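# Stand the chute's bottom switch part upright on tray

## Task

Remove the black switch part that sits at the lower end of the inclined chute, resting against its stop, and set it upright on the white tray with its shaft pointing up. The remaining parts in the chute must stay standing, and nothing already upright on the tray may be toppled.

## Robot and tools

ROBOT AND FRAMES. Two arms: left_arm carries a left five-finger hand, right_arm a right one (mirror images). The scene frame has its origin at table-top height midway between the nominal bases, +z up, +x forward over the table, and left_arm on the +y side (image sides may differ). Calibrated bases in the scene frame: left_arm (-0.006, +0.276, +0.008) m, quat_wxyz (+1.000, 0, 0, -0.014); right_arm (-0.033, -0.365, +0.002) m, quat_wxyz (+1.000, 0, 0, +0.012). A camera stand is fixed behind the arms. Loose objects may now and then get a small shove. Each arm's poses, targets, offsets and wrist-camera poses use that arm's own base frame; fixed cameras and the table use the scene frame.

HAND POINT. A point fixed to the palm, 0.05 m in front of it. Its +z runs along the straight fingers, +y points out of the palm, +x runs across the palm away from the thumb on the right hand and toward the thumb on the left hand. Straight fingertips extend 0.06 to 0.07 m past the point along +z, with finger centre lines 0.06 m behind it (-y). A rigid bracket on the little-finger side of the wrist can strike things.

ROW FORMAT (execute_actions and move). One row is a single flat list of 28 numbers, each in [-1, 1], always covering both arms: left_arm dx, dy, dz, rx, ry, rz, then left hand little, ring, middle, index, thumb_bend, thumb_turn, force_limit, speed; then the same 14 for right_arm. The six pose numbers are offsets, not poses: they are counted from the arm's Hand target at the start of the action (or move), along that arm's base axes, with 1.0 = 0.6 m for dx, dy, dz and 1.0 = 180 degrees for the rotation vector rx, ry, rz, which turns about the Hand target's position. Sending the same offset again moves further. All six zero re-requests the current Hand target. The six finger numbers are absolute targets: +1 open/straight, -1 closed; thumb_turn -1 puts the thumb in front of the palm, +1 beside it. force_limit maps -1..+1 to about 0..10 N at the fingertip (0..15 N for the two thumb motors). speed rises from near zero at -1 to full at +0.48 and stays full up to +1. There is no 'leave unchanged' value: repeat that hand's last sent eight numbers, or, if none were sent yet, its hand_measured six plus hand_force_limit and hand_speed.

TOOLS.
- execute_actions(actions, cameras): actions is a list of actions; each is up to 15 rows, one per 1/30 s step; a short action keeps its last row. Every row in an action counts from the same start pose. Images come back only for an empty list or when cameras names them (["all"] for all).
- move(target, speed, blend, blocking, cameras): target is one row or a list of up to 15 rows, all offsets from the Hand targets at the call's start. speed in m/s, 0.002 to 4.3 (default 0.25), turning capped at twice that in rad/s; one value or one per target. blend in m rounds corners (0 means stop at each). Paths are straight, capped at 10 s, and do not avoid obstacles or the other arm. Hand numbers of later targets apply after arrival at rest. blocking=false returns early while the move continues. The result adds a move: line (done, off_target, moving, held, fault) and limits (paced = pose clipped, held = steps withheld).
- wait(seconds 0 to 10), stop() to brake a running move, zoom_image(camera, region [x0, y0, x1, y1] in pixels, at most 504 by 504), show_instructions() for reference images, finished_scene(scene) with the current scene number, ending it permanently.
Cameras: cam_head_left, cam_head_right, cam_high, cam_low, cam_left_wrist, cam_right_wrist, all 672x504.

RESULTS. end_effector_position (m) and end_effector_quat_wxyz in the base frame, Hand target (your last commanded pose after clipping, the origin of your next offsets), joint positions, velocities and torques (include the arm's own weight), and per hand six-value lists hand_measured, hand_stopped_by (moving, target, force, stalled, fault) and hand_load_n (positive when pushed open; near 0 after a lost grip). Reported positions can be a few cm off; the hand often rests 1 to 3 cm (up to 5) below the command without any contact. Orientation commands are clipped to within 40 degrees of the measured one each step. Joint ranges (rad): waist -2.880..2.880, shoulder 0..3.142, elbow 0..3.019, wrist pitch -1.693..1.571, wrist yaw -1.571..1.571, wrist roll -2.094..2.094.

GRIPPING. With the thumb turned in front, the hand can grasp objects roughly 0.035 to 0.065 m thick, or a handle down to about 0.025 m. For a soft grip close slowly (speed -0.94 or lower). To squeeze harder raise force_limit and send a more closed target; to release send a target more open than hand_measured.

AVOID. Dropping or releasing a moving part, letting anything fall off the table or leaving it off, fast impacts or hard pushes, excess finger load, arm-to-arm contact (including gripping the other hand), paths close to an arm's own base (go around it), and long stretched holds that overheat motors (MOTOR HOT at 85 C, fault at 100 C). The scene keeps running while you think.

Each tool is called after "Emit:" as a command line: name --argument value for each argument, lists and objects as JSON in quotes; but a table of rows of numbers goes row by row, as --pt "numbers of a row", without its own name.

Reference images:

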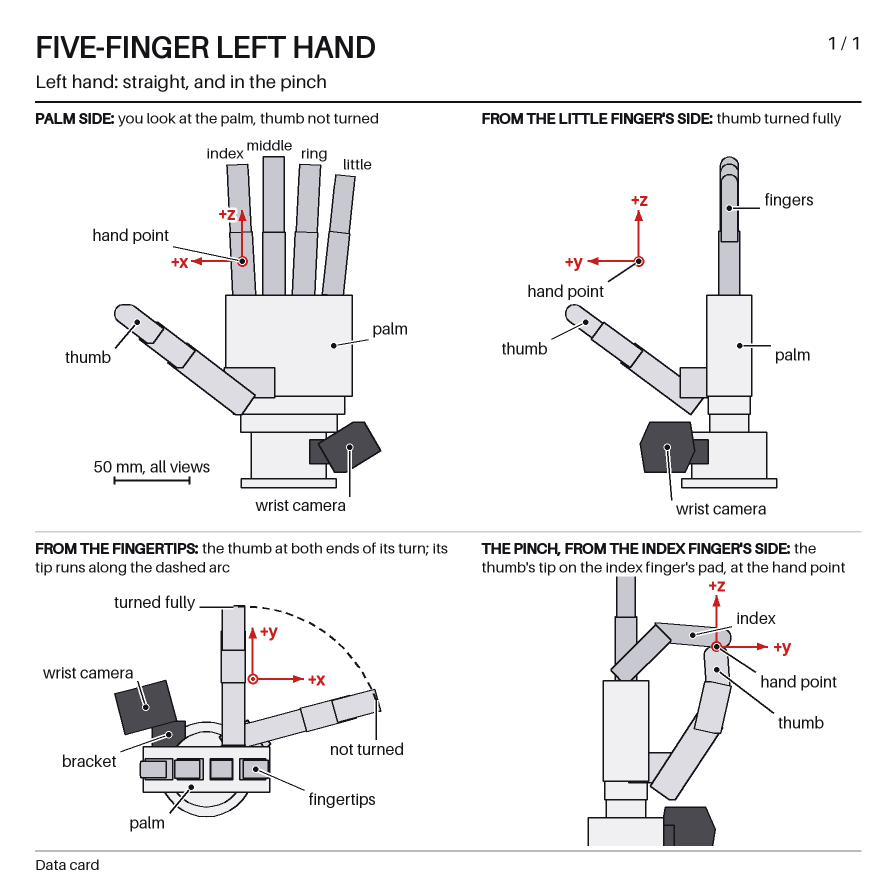

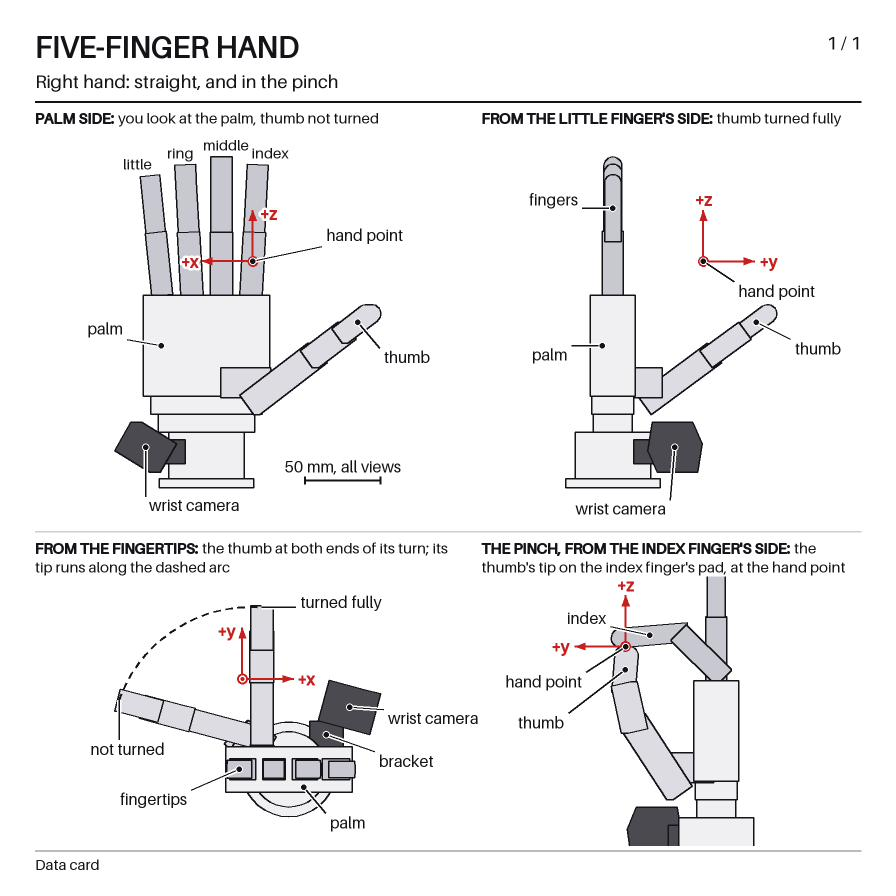

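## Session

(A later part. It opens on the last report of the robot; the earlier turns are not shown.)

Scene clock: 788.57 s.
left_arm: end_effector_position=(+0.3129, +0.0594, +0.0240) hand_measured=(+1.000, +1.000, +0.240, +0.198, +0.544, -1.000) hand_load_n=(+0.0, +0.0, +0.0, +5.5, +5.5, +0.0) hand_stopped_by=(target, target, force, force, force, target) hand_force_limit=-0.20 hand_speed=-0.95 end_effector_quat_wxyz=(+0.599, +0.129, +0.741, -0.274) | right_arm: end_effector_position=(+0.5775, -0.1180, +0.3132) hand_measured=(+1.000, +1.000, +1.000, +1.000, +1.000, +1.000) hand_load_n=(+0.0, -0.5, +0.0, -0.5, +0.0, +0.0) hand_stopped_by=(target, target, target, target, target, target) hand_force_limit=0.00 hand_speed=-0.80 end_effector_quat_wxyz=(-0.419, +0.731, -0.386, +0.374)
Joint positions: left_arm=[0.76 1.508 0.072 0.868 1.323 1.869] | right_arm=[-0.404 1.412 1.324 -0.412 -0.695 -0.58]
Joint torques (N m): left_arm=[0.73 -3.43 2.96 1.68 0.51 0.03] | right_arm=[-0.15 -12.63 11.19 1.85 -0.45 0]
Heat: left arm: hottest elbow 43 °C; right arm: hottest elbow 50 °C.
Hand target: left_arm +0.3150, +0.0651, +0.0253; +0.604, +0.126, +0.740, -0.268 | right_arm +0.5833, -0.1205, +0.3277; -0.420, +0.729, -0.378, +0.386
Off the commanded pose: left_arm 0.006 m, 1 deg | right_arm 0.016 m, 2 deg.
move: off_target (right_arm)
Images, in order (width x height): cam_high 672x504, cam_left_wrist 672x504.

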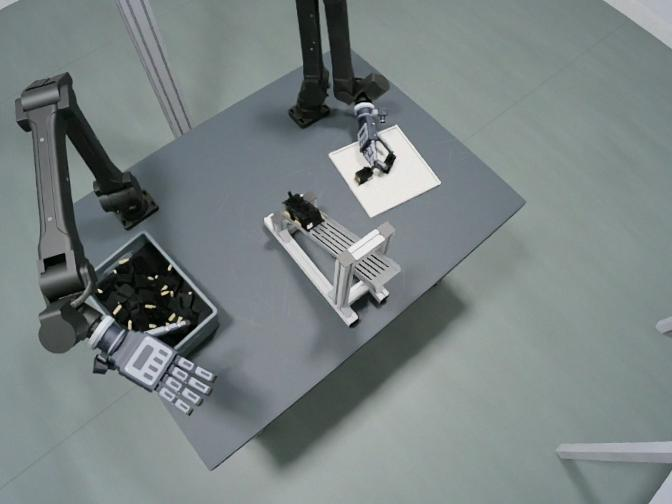

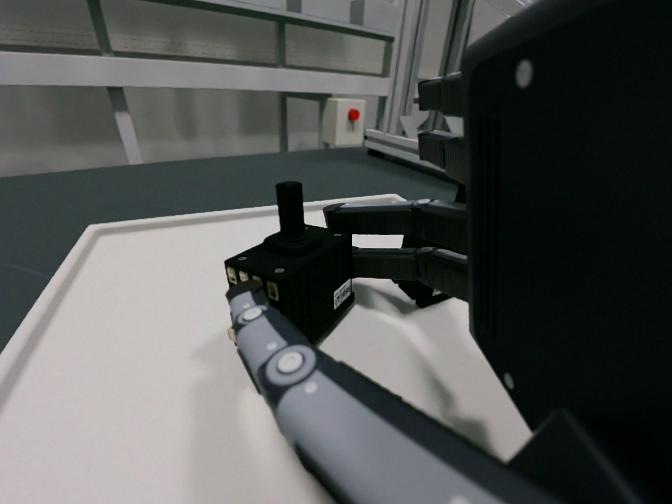

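Emit:
move --target '[0,0,-0.015,0,0,0,1,1,0.0,-0.05,0.2,-1,-0.2,-0.95,0,0,0,0,0,0,1,1,1,1,1,1,0,-0.8]' --speed 0.03 --cameras '["cam_left_wrist","cam_high"]'

Emit:
zoom_image --camera "cam_left_wrist" --region '[180, 160, 480, 400]'

Emit:
zoom_image --camera "cam_high" --region '[350, 130, 410, 190]'

Scene clock: 799.87 s.
left_arm: end_effector_position=(+0.3136, +0.0597, +0.0187) hand_measured=(+1.000, +1.000, +0.240, +0.198, +0.546, -1.000) hand_load_n=(+0.0, +0.0, +0.0, +5.5, +6.0, -0.5) hand_stopped_by=(target, target, force, force, force, target) hand_force_limit=-0.20 hand_speed=-0.95 end_effector_quat_wxyz=(+0.602, +0.134, +0.738, -0.272) | right_arm: end_effector_position=(+0.5775, -0.1180, +0.3132) hand_measured=(+1.000, +1.000, +1.000, +1.000, +1.000, +1.000) hand_load_n=(+0.0, +0.0, +0.0, +0.0, +0.0, -0.5) hand_stopped_by=(target, target, target, target, target, target) hand_force_limit=0.00 hand_speed=-0.80 end_effector_quat_wxyz=(-0.419, +0.731, -0.386, +0.374)
Joint positions: left_arm=[0.761 1.587 0.072 0.959 1.329 1.869] | right_arm=[-0.404 1.412 1.324 -0.412 -0.695 -0.58]
Joint torques (N m): left_arm=[0.79 -3.25 2.32 1.24 0.29 0.07] | right_arm=[0.03 -12.51 11.23 1.84 -0.43 -0.02]
Heat: left arm: hottest elbow 41 °C; right arm: hottest elbow 50 °C.
Hand target: left_arm +0.3150, +0.0652, +0.0163; +0.604, +0.126, +0.740, -0.268 | right_arm +0.5833, -0.1205, +0.3277; -0.420, +0.729, -0.378, +0.386
Off the commanded pose: left_arm 0.006 m, 1 deg | right_arm 0.016 m, 2 deg.
move: off_target (right_arm)
Images, in order (width x height): cam_high 672x504, cam_left_wrist 672x504.

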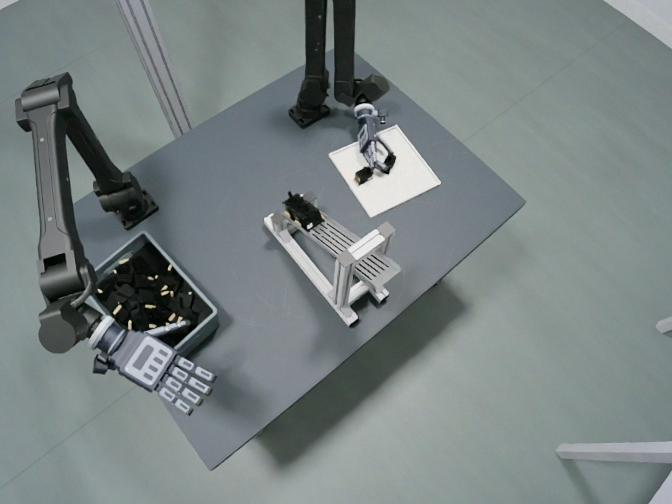

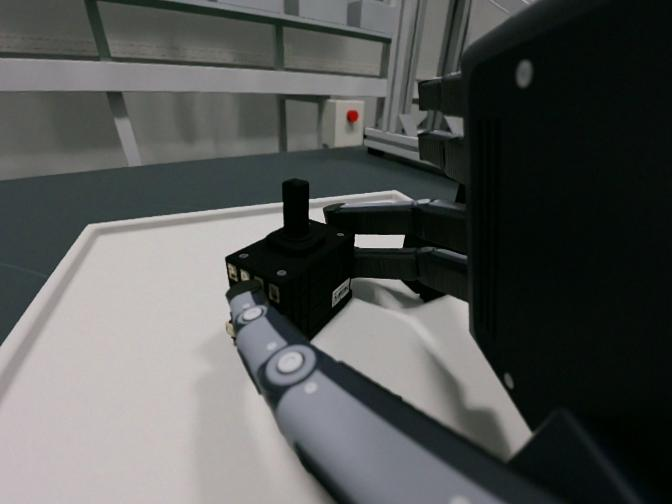

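Scaled by 1.680 from the camera's 672x504 image, which has a finer 960x720 frame.

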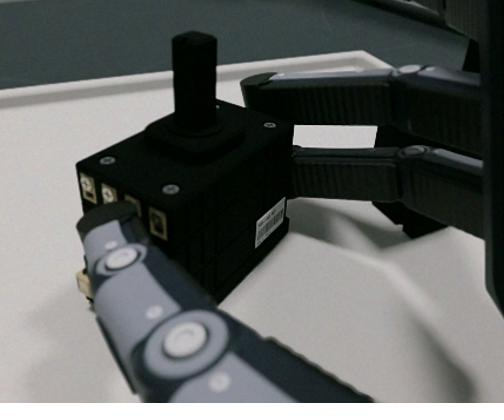

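Scaled by 8.400 from the camera's 672x504 image, which has a finer 960x720 frame.

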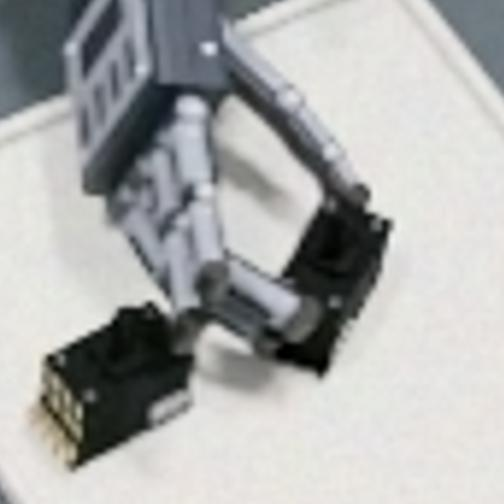

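Emit:
execute_actions --actions '[]'

Emit:
zoom_image --camera "cam_head_left" --region '[210, 300, 270, 360]'

Emit:
zoom_image --camera "cam_head_right" --region '[220, 300, 280, 360]'

Emit:
zoom_image --camera "cam_low" --region '[330, 210, 380, 260]'

Emit:
zoom_image --camera "cam_left_wrist" --region '[200, 160, 380, 360]'

Scene clock: 840.40 s.
left_arm: end_effector_position=(+0.3135, +0.0596, +0.0188) hand_measured=(+1.000, +1.000, +0.240, +0.198, +0.546, -1.000) hand_load_n=(+0.0, +0.0, +0.0, +5.5, +6.0, +0.0) hand_stopped_by=(target, target, force, force, force, target) hand_force_limit=-0.20 hand_speed=-0.95 end_effector_quat_wxyz=(+0.602, +0.134, +0.738, -0.272) | right_arm: end_effector_position=(+0.5775, -0.1180, +0.3132) hand_measured=(+1.000, +1.000, +1.000, +1.000, +1.000, +1.000) hand_load_n=(+0.0, +0.0, +0.0, +0.0, +0.0, +0.0) hand_stopped_by=(target, target, target, target, target, target) hand_force_limit=0.00 hand_speed=-0.80 end_effector_quat_wxyz=(-0.419, +0.731, -0.386, +0.374)
Joint positions: left_arm=[0.761 1.587 0.072 0.959 1.329 1.869] | right_arm=[-0.404 1.412 1.324 -0.412 -0.695 -0.58]
Joint velocities: within noise
Joint torques (N m): left_arm=[0.73 -3.08 2.36 1.28 0.29 0.06] | right_arm=[0.32 -12.98 11.22 1.81 -0.44 -0.01]
Heat: left arm: hottest elbow 38 °C; right arm: hottest elbow 50 °C.
Hand target: left_arm +0.3150, +0.0651, +0.0163; +0.604, +0.126, +0.740, -0.268 | right_arm +0.5833, -0.1205, +0.3277; -0.420, +0.729, -0.378, +0.386
Off the commanded pose: left_arm 0.006 m, 1 deg | right_arm 0.016 m, 2 deg.

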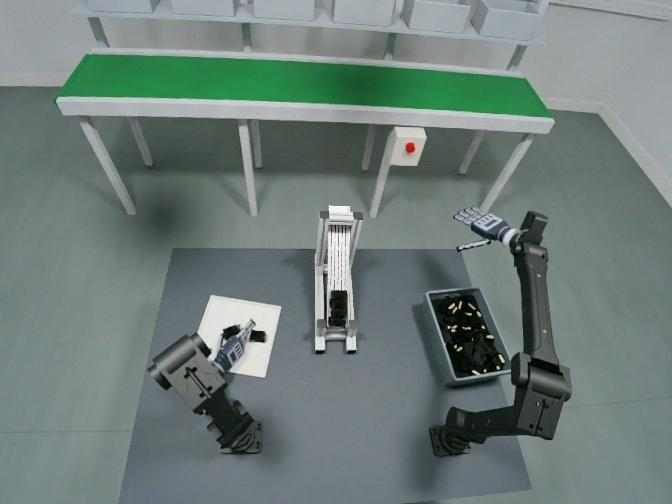

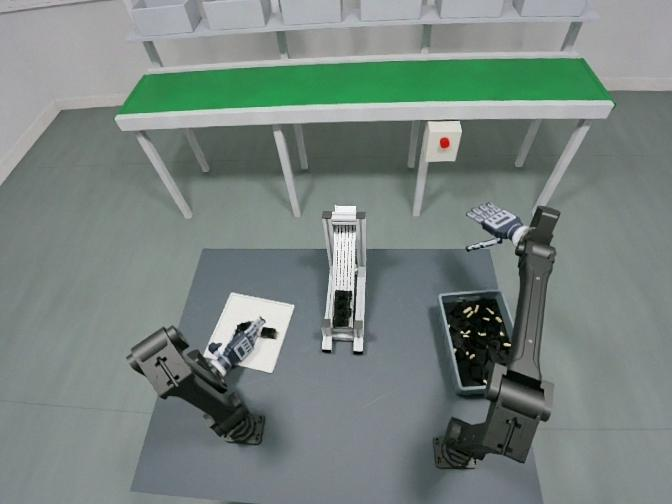

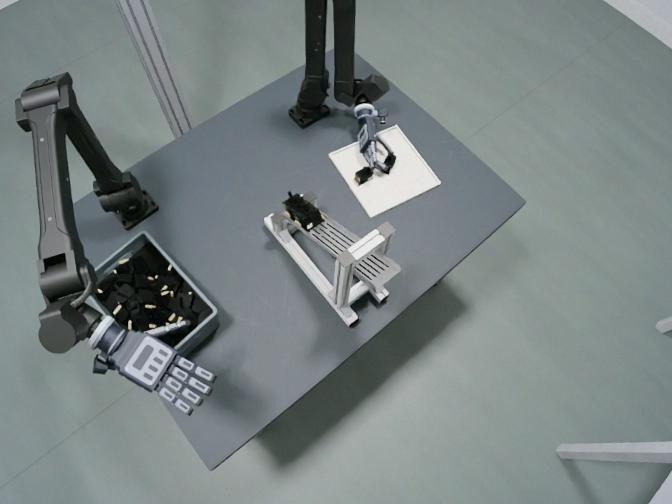

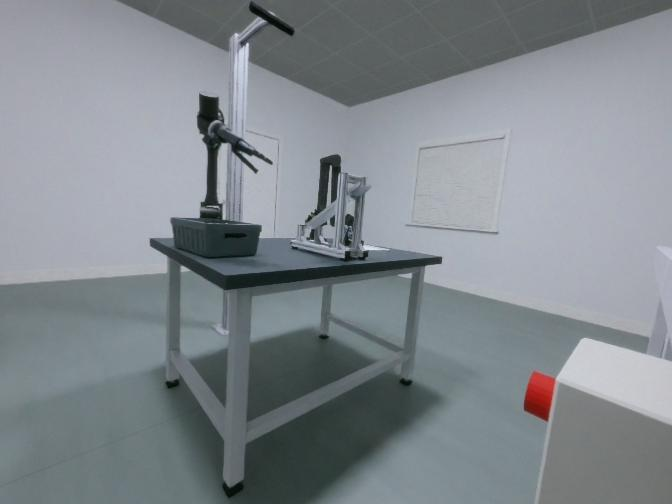

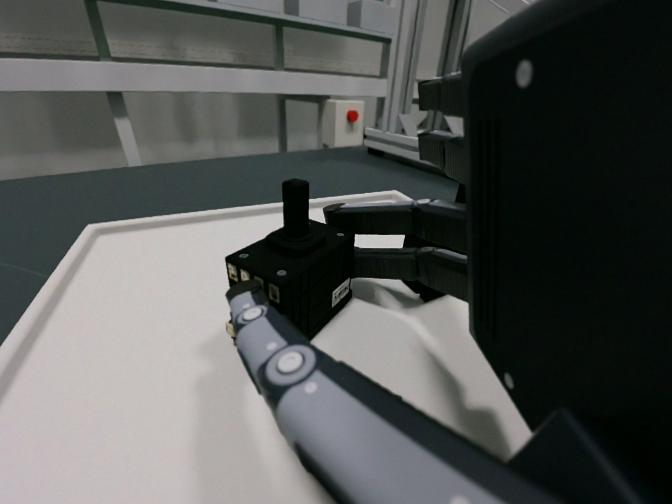

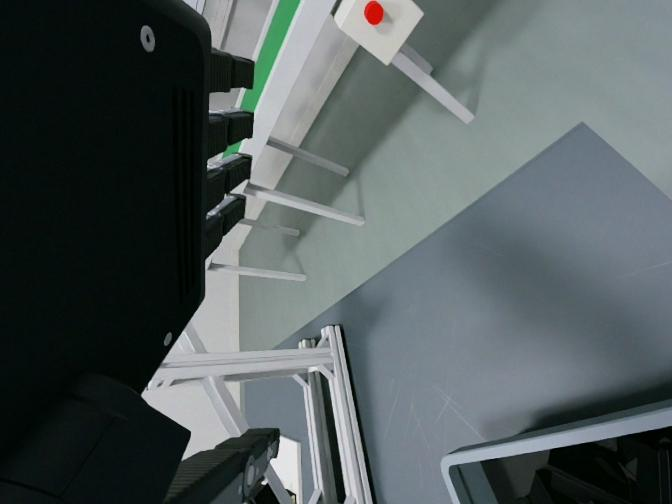

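Scaled by 8.400 from the camera's 672x504 image, which has a finer 960x720 frame.

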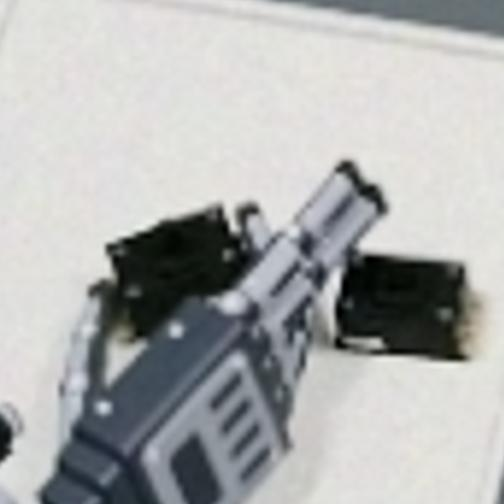

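Scaled by 8.400 from the camera's 672x504 image, which has a finer 960x720 frame.

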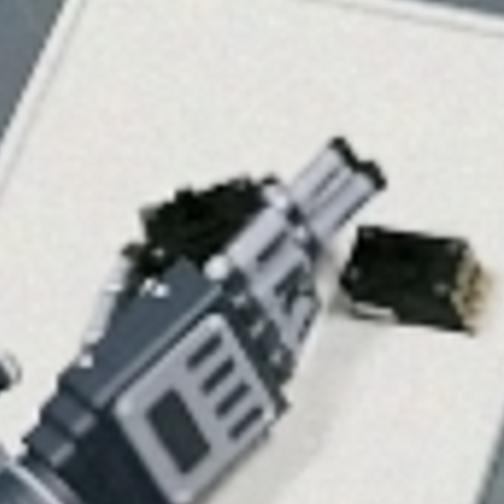

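Scaled by 10.080 from the camera's 672x504 image, which has a finer 960x720 frame.

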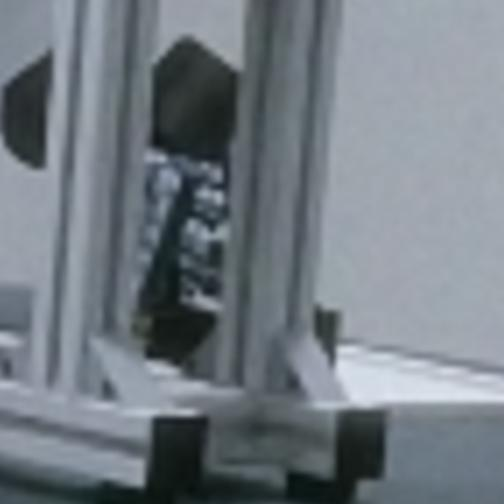

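Scaled by 2.520 from the camera's 672x504 image, which has a finer 960x720 frame.

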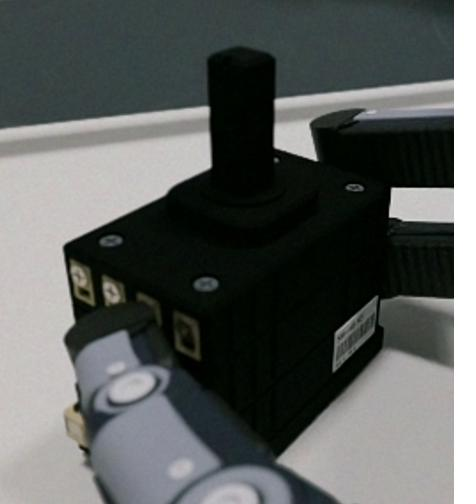

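Emit:
move --target '[0,0,0,0,0,0,1,1,0.5,0.5,0.74,-1,-0.2,-0.88,0,0,0,0,0,0,1,1,1,1,1,1,0,-0.8]' --speed 0.03 --cameras '["cam_left_wrist","cam_high","cam_head_left"]'

Emit:
zoom_image --camera "cam_left_wrist" --region '[200, 160, 380, 360]'

Scene clock: 850.33 s.
left_arm: end_effector_position=(+0.3134, +0.0599, +0.0178) hand_measured=(+1.000, +1.000, +0.500, +0.500, +0.740, -1.000) hand_load_n=(+0.0, +0.0, +0.0, +0.0, +0.0, +0.0) hand_stopped_by=(target, target, target, target, target, target) hand_force_limit=-0.20 hand_speed=-0.88 end_effector_quat_wxyz=(+0.602, +0.132, +0.739, -0.272) | right_arm: end_effector_position=(+0.5775, -0.1180, +0.3132) hand_measured=(+1.000, +1.000, +1.000, +1.000, +1.000, +1.000) hand_load_n=(+0.0, +0.0, +0.0, +0.0, +0.0, +0.0) hand_stopped_by=(target, target, target, target, target, target) hand_force_limit=0.00 hand_speed=-0.80 end_effector_quat_wxyz=(-0.419, +0.731, -0.386, +0.374)
Joint positions: left_arm=[0.761 1.59 0.072 0.959 1.327 1.869] | right_arm=[-0.404 1.412 1.324 -0.412 -0.695 -0.58]
Joint torques (N m): left_arm=[0.73 -3.49 2.32 1.02 0.41 0.11] | right_arm=[0.15 -13.04 11.32 1.78 -0.4 0.01]
Heat: left arm: hottest elbow 37 °C; right arm: hottest elbow 50 °C.
Hand target: left_arm +0.3148, +0.0651, +0.0165; +0.603, +0.127, +0.741, -0.268 | right_arm +0.5833, -0.1205, +0.3277; -0.420, +0.729, -0.378, +0.386
Off the commanded pose: left_arm 0.006 m, 1 deg | right_arm 0.016 m, 2 deg.
move: off_target (right_arm)
Images, in order (width x height): cam_head_left 672x504, cam_high 672x504, cam_left_wrist 672x504.

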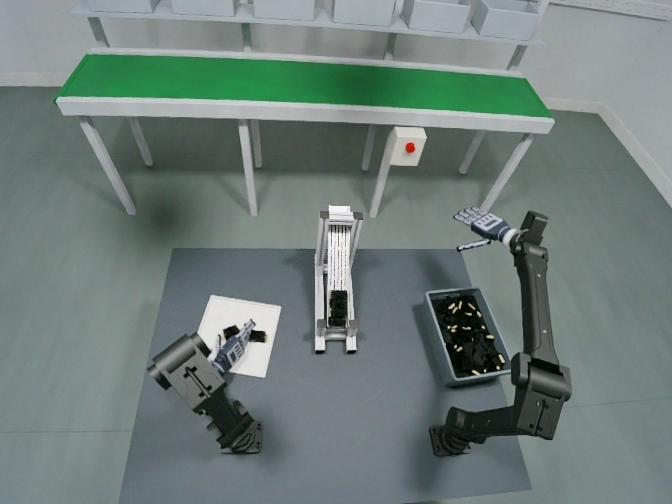

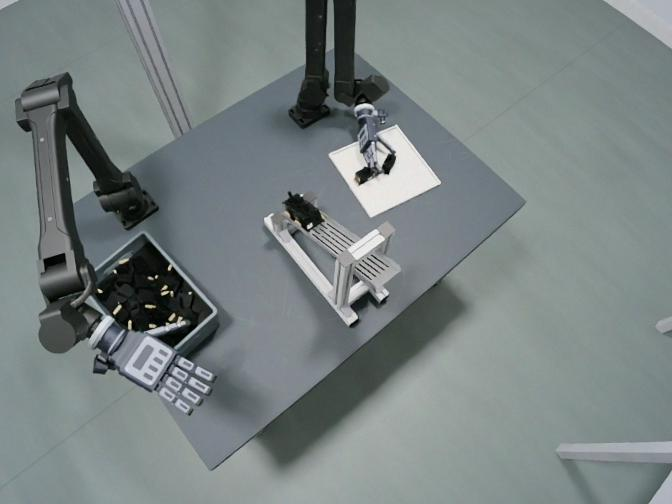

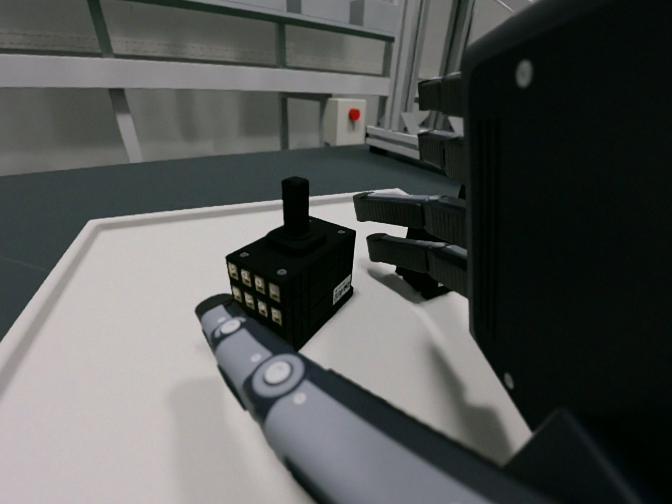

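Scaled by 2.520 from the camera's 672x504 image, which has a finer 960x720 frame.

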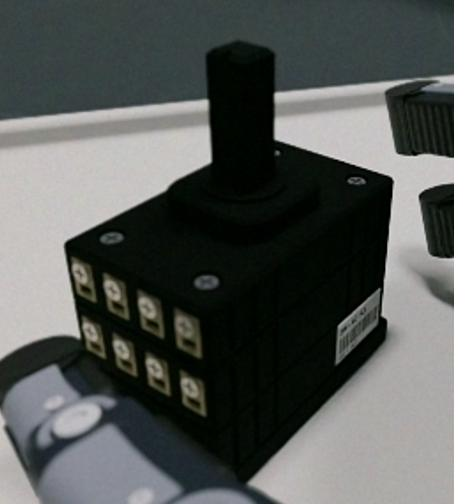

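Emit:
move --pt "0 0 0.1 0 0 0 1 1 0.5 0.5 0.74 -1 -0.2 -0.88 0 0 0 0 0 0 1 1 1 1 1 1 0 -0.8" --pt "-0.02 0.0 0.25 0 0 0 1 1 0.5 0.5 0.74 -1 -0.2 -0.88 0 0 0 0 0 0 1 1 1 1 1 1 0 -0.8" --speed 0.08 --blend '[0.02,0]' --cameras '["all"]'

Emit:
zoom_image --camera "cam_high" --region '[320, 110, 450, 220]'

Emit:
zoom_image --camera "cam_high" --region '[260, 170, 350, 260]'

Scene clock: 862.23 s.
left_arm: end_effector_position=(+0.2915, +0.0501, +0.1381) hand_measured=(+1.000, +1.000, +0.500, +0.500, +0.740, -1.000) hand_load_n=(+0.0, +0.0, +0.0, +0.0, +0.0, +0.5) hand_stopped_by=(target, target, target, target, target, target) hand_force_limit=-0.20 hand_speed=-0.88 end_effector_quat_wxyz=(+0.592, +0.111, +0.745, -0.287) | right_arm: end_effector_position=(+0.5775, -0.1180, +0.3132) hand_measured=(+1.000, +1.000, +1.000, +1.000, +1.000, +1.000) hand_load_n=(+0.0, +0.0, +0.0, +0.0, +0.0, -0.5) hand_stopped_by=(target, target, target, target, target, target) hand_force_limit=0.00 hand_speed=-0.80 end_effector_quat_wxyz=(-0.419, +0.731, -0.386, +0.374)
Joint positions: left_arm=[0.809 0.605 0.221 -0.313 1.361 1.954] | right_arm=[-0.404 1.412 1.324 -0.412 -0.695 -0.58]
Joint torques (N m): left_arm=[0.85 1.03 15.25 -0.01 0.67 0.29] | right_arm=[0.03 -13.1 11.32 1.69 -0.4 0]
Heat: left arm: hottest elbow 38 °C; right arm: hottest elbow 51 °C.
Hand target: left_arm +0.3028, +0.0651, +0.1663; +0.603, +0.127, +0.741, -0.268 | right_arm +0.5833, -0.1205, +0.3277; -0.420, +0.729, -0.378, +0.386
Off the commanded pose: left_arm 0.034 m, 3 deg | right_arm 0.016 m, 2 deg.
move: off_target (left_arm, right_arm)

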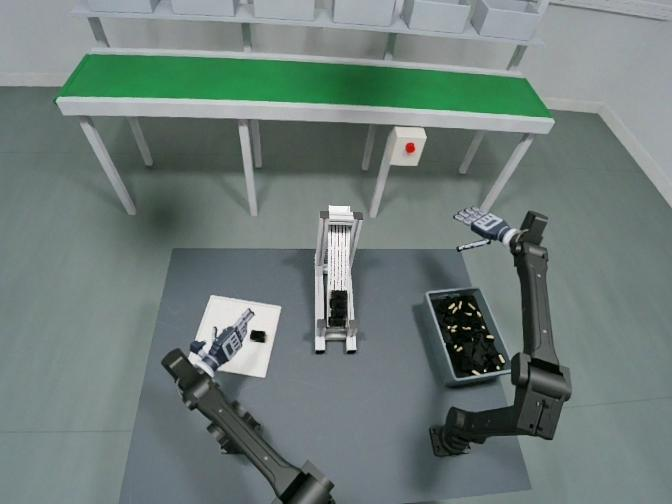

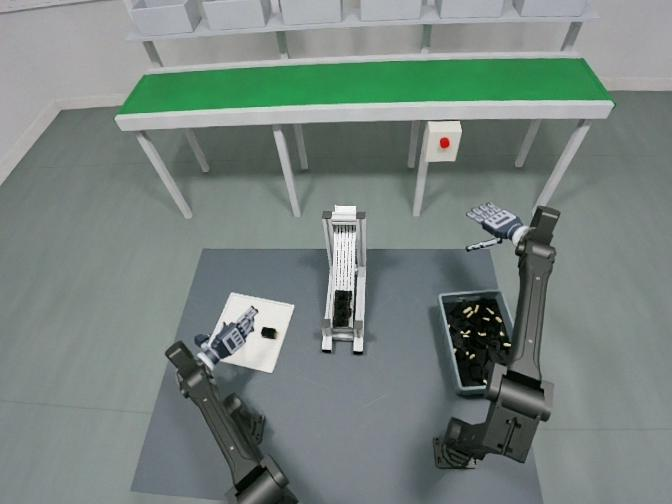

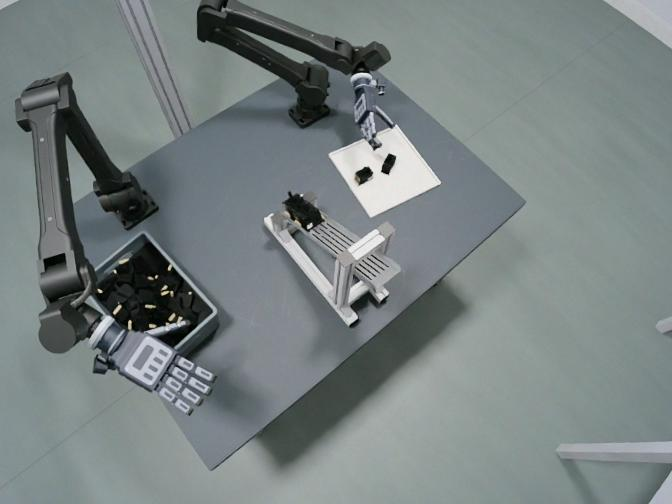

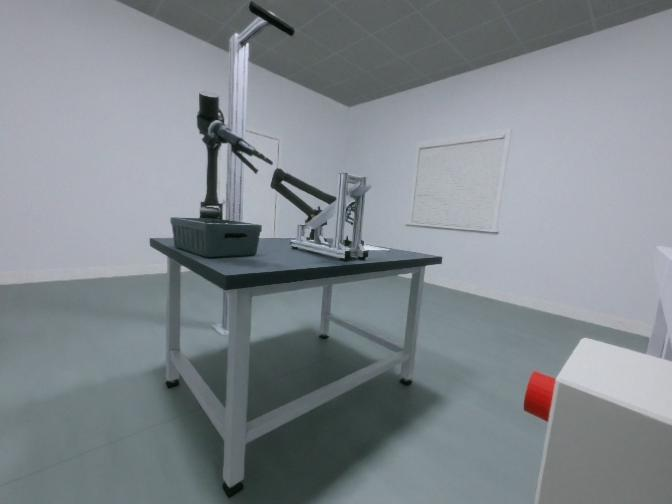

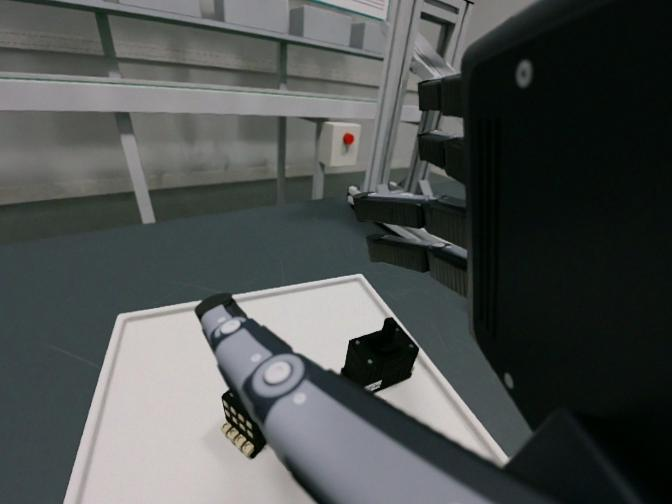

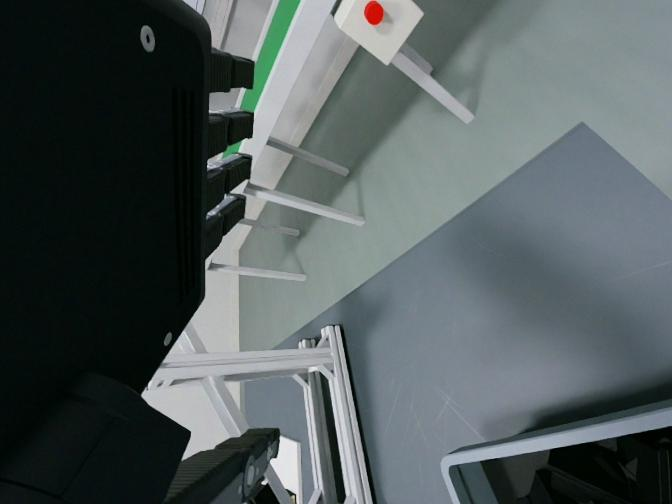

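Scaled by 3.877 from the camera's 672x504 image, which has a finer 960x720 frame.

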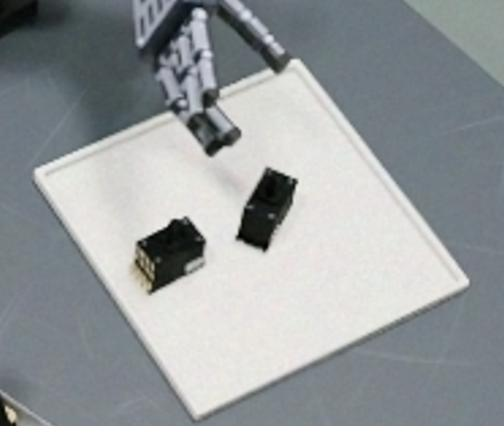

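Scaled by 5.600 from the camera's 672x504 image, which has a finer 960x720 frame.

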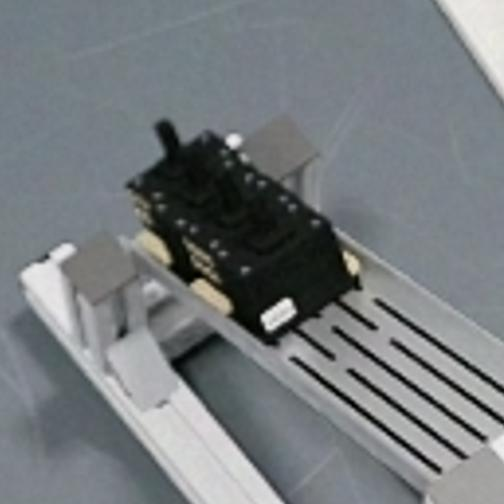

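Emit:
finished_scene --scene 2

The scene is finished: the task was done.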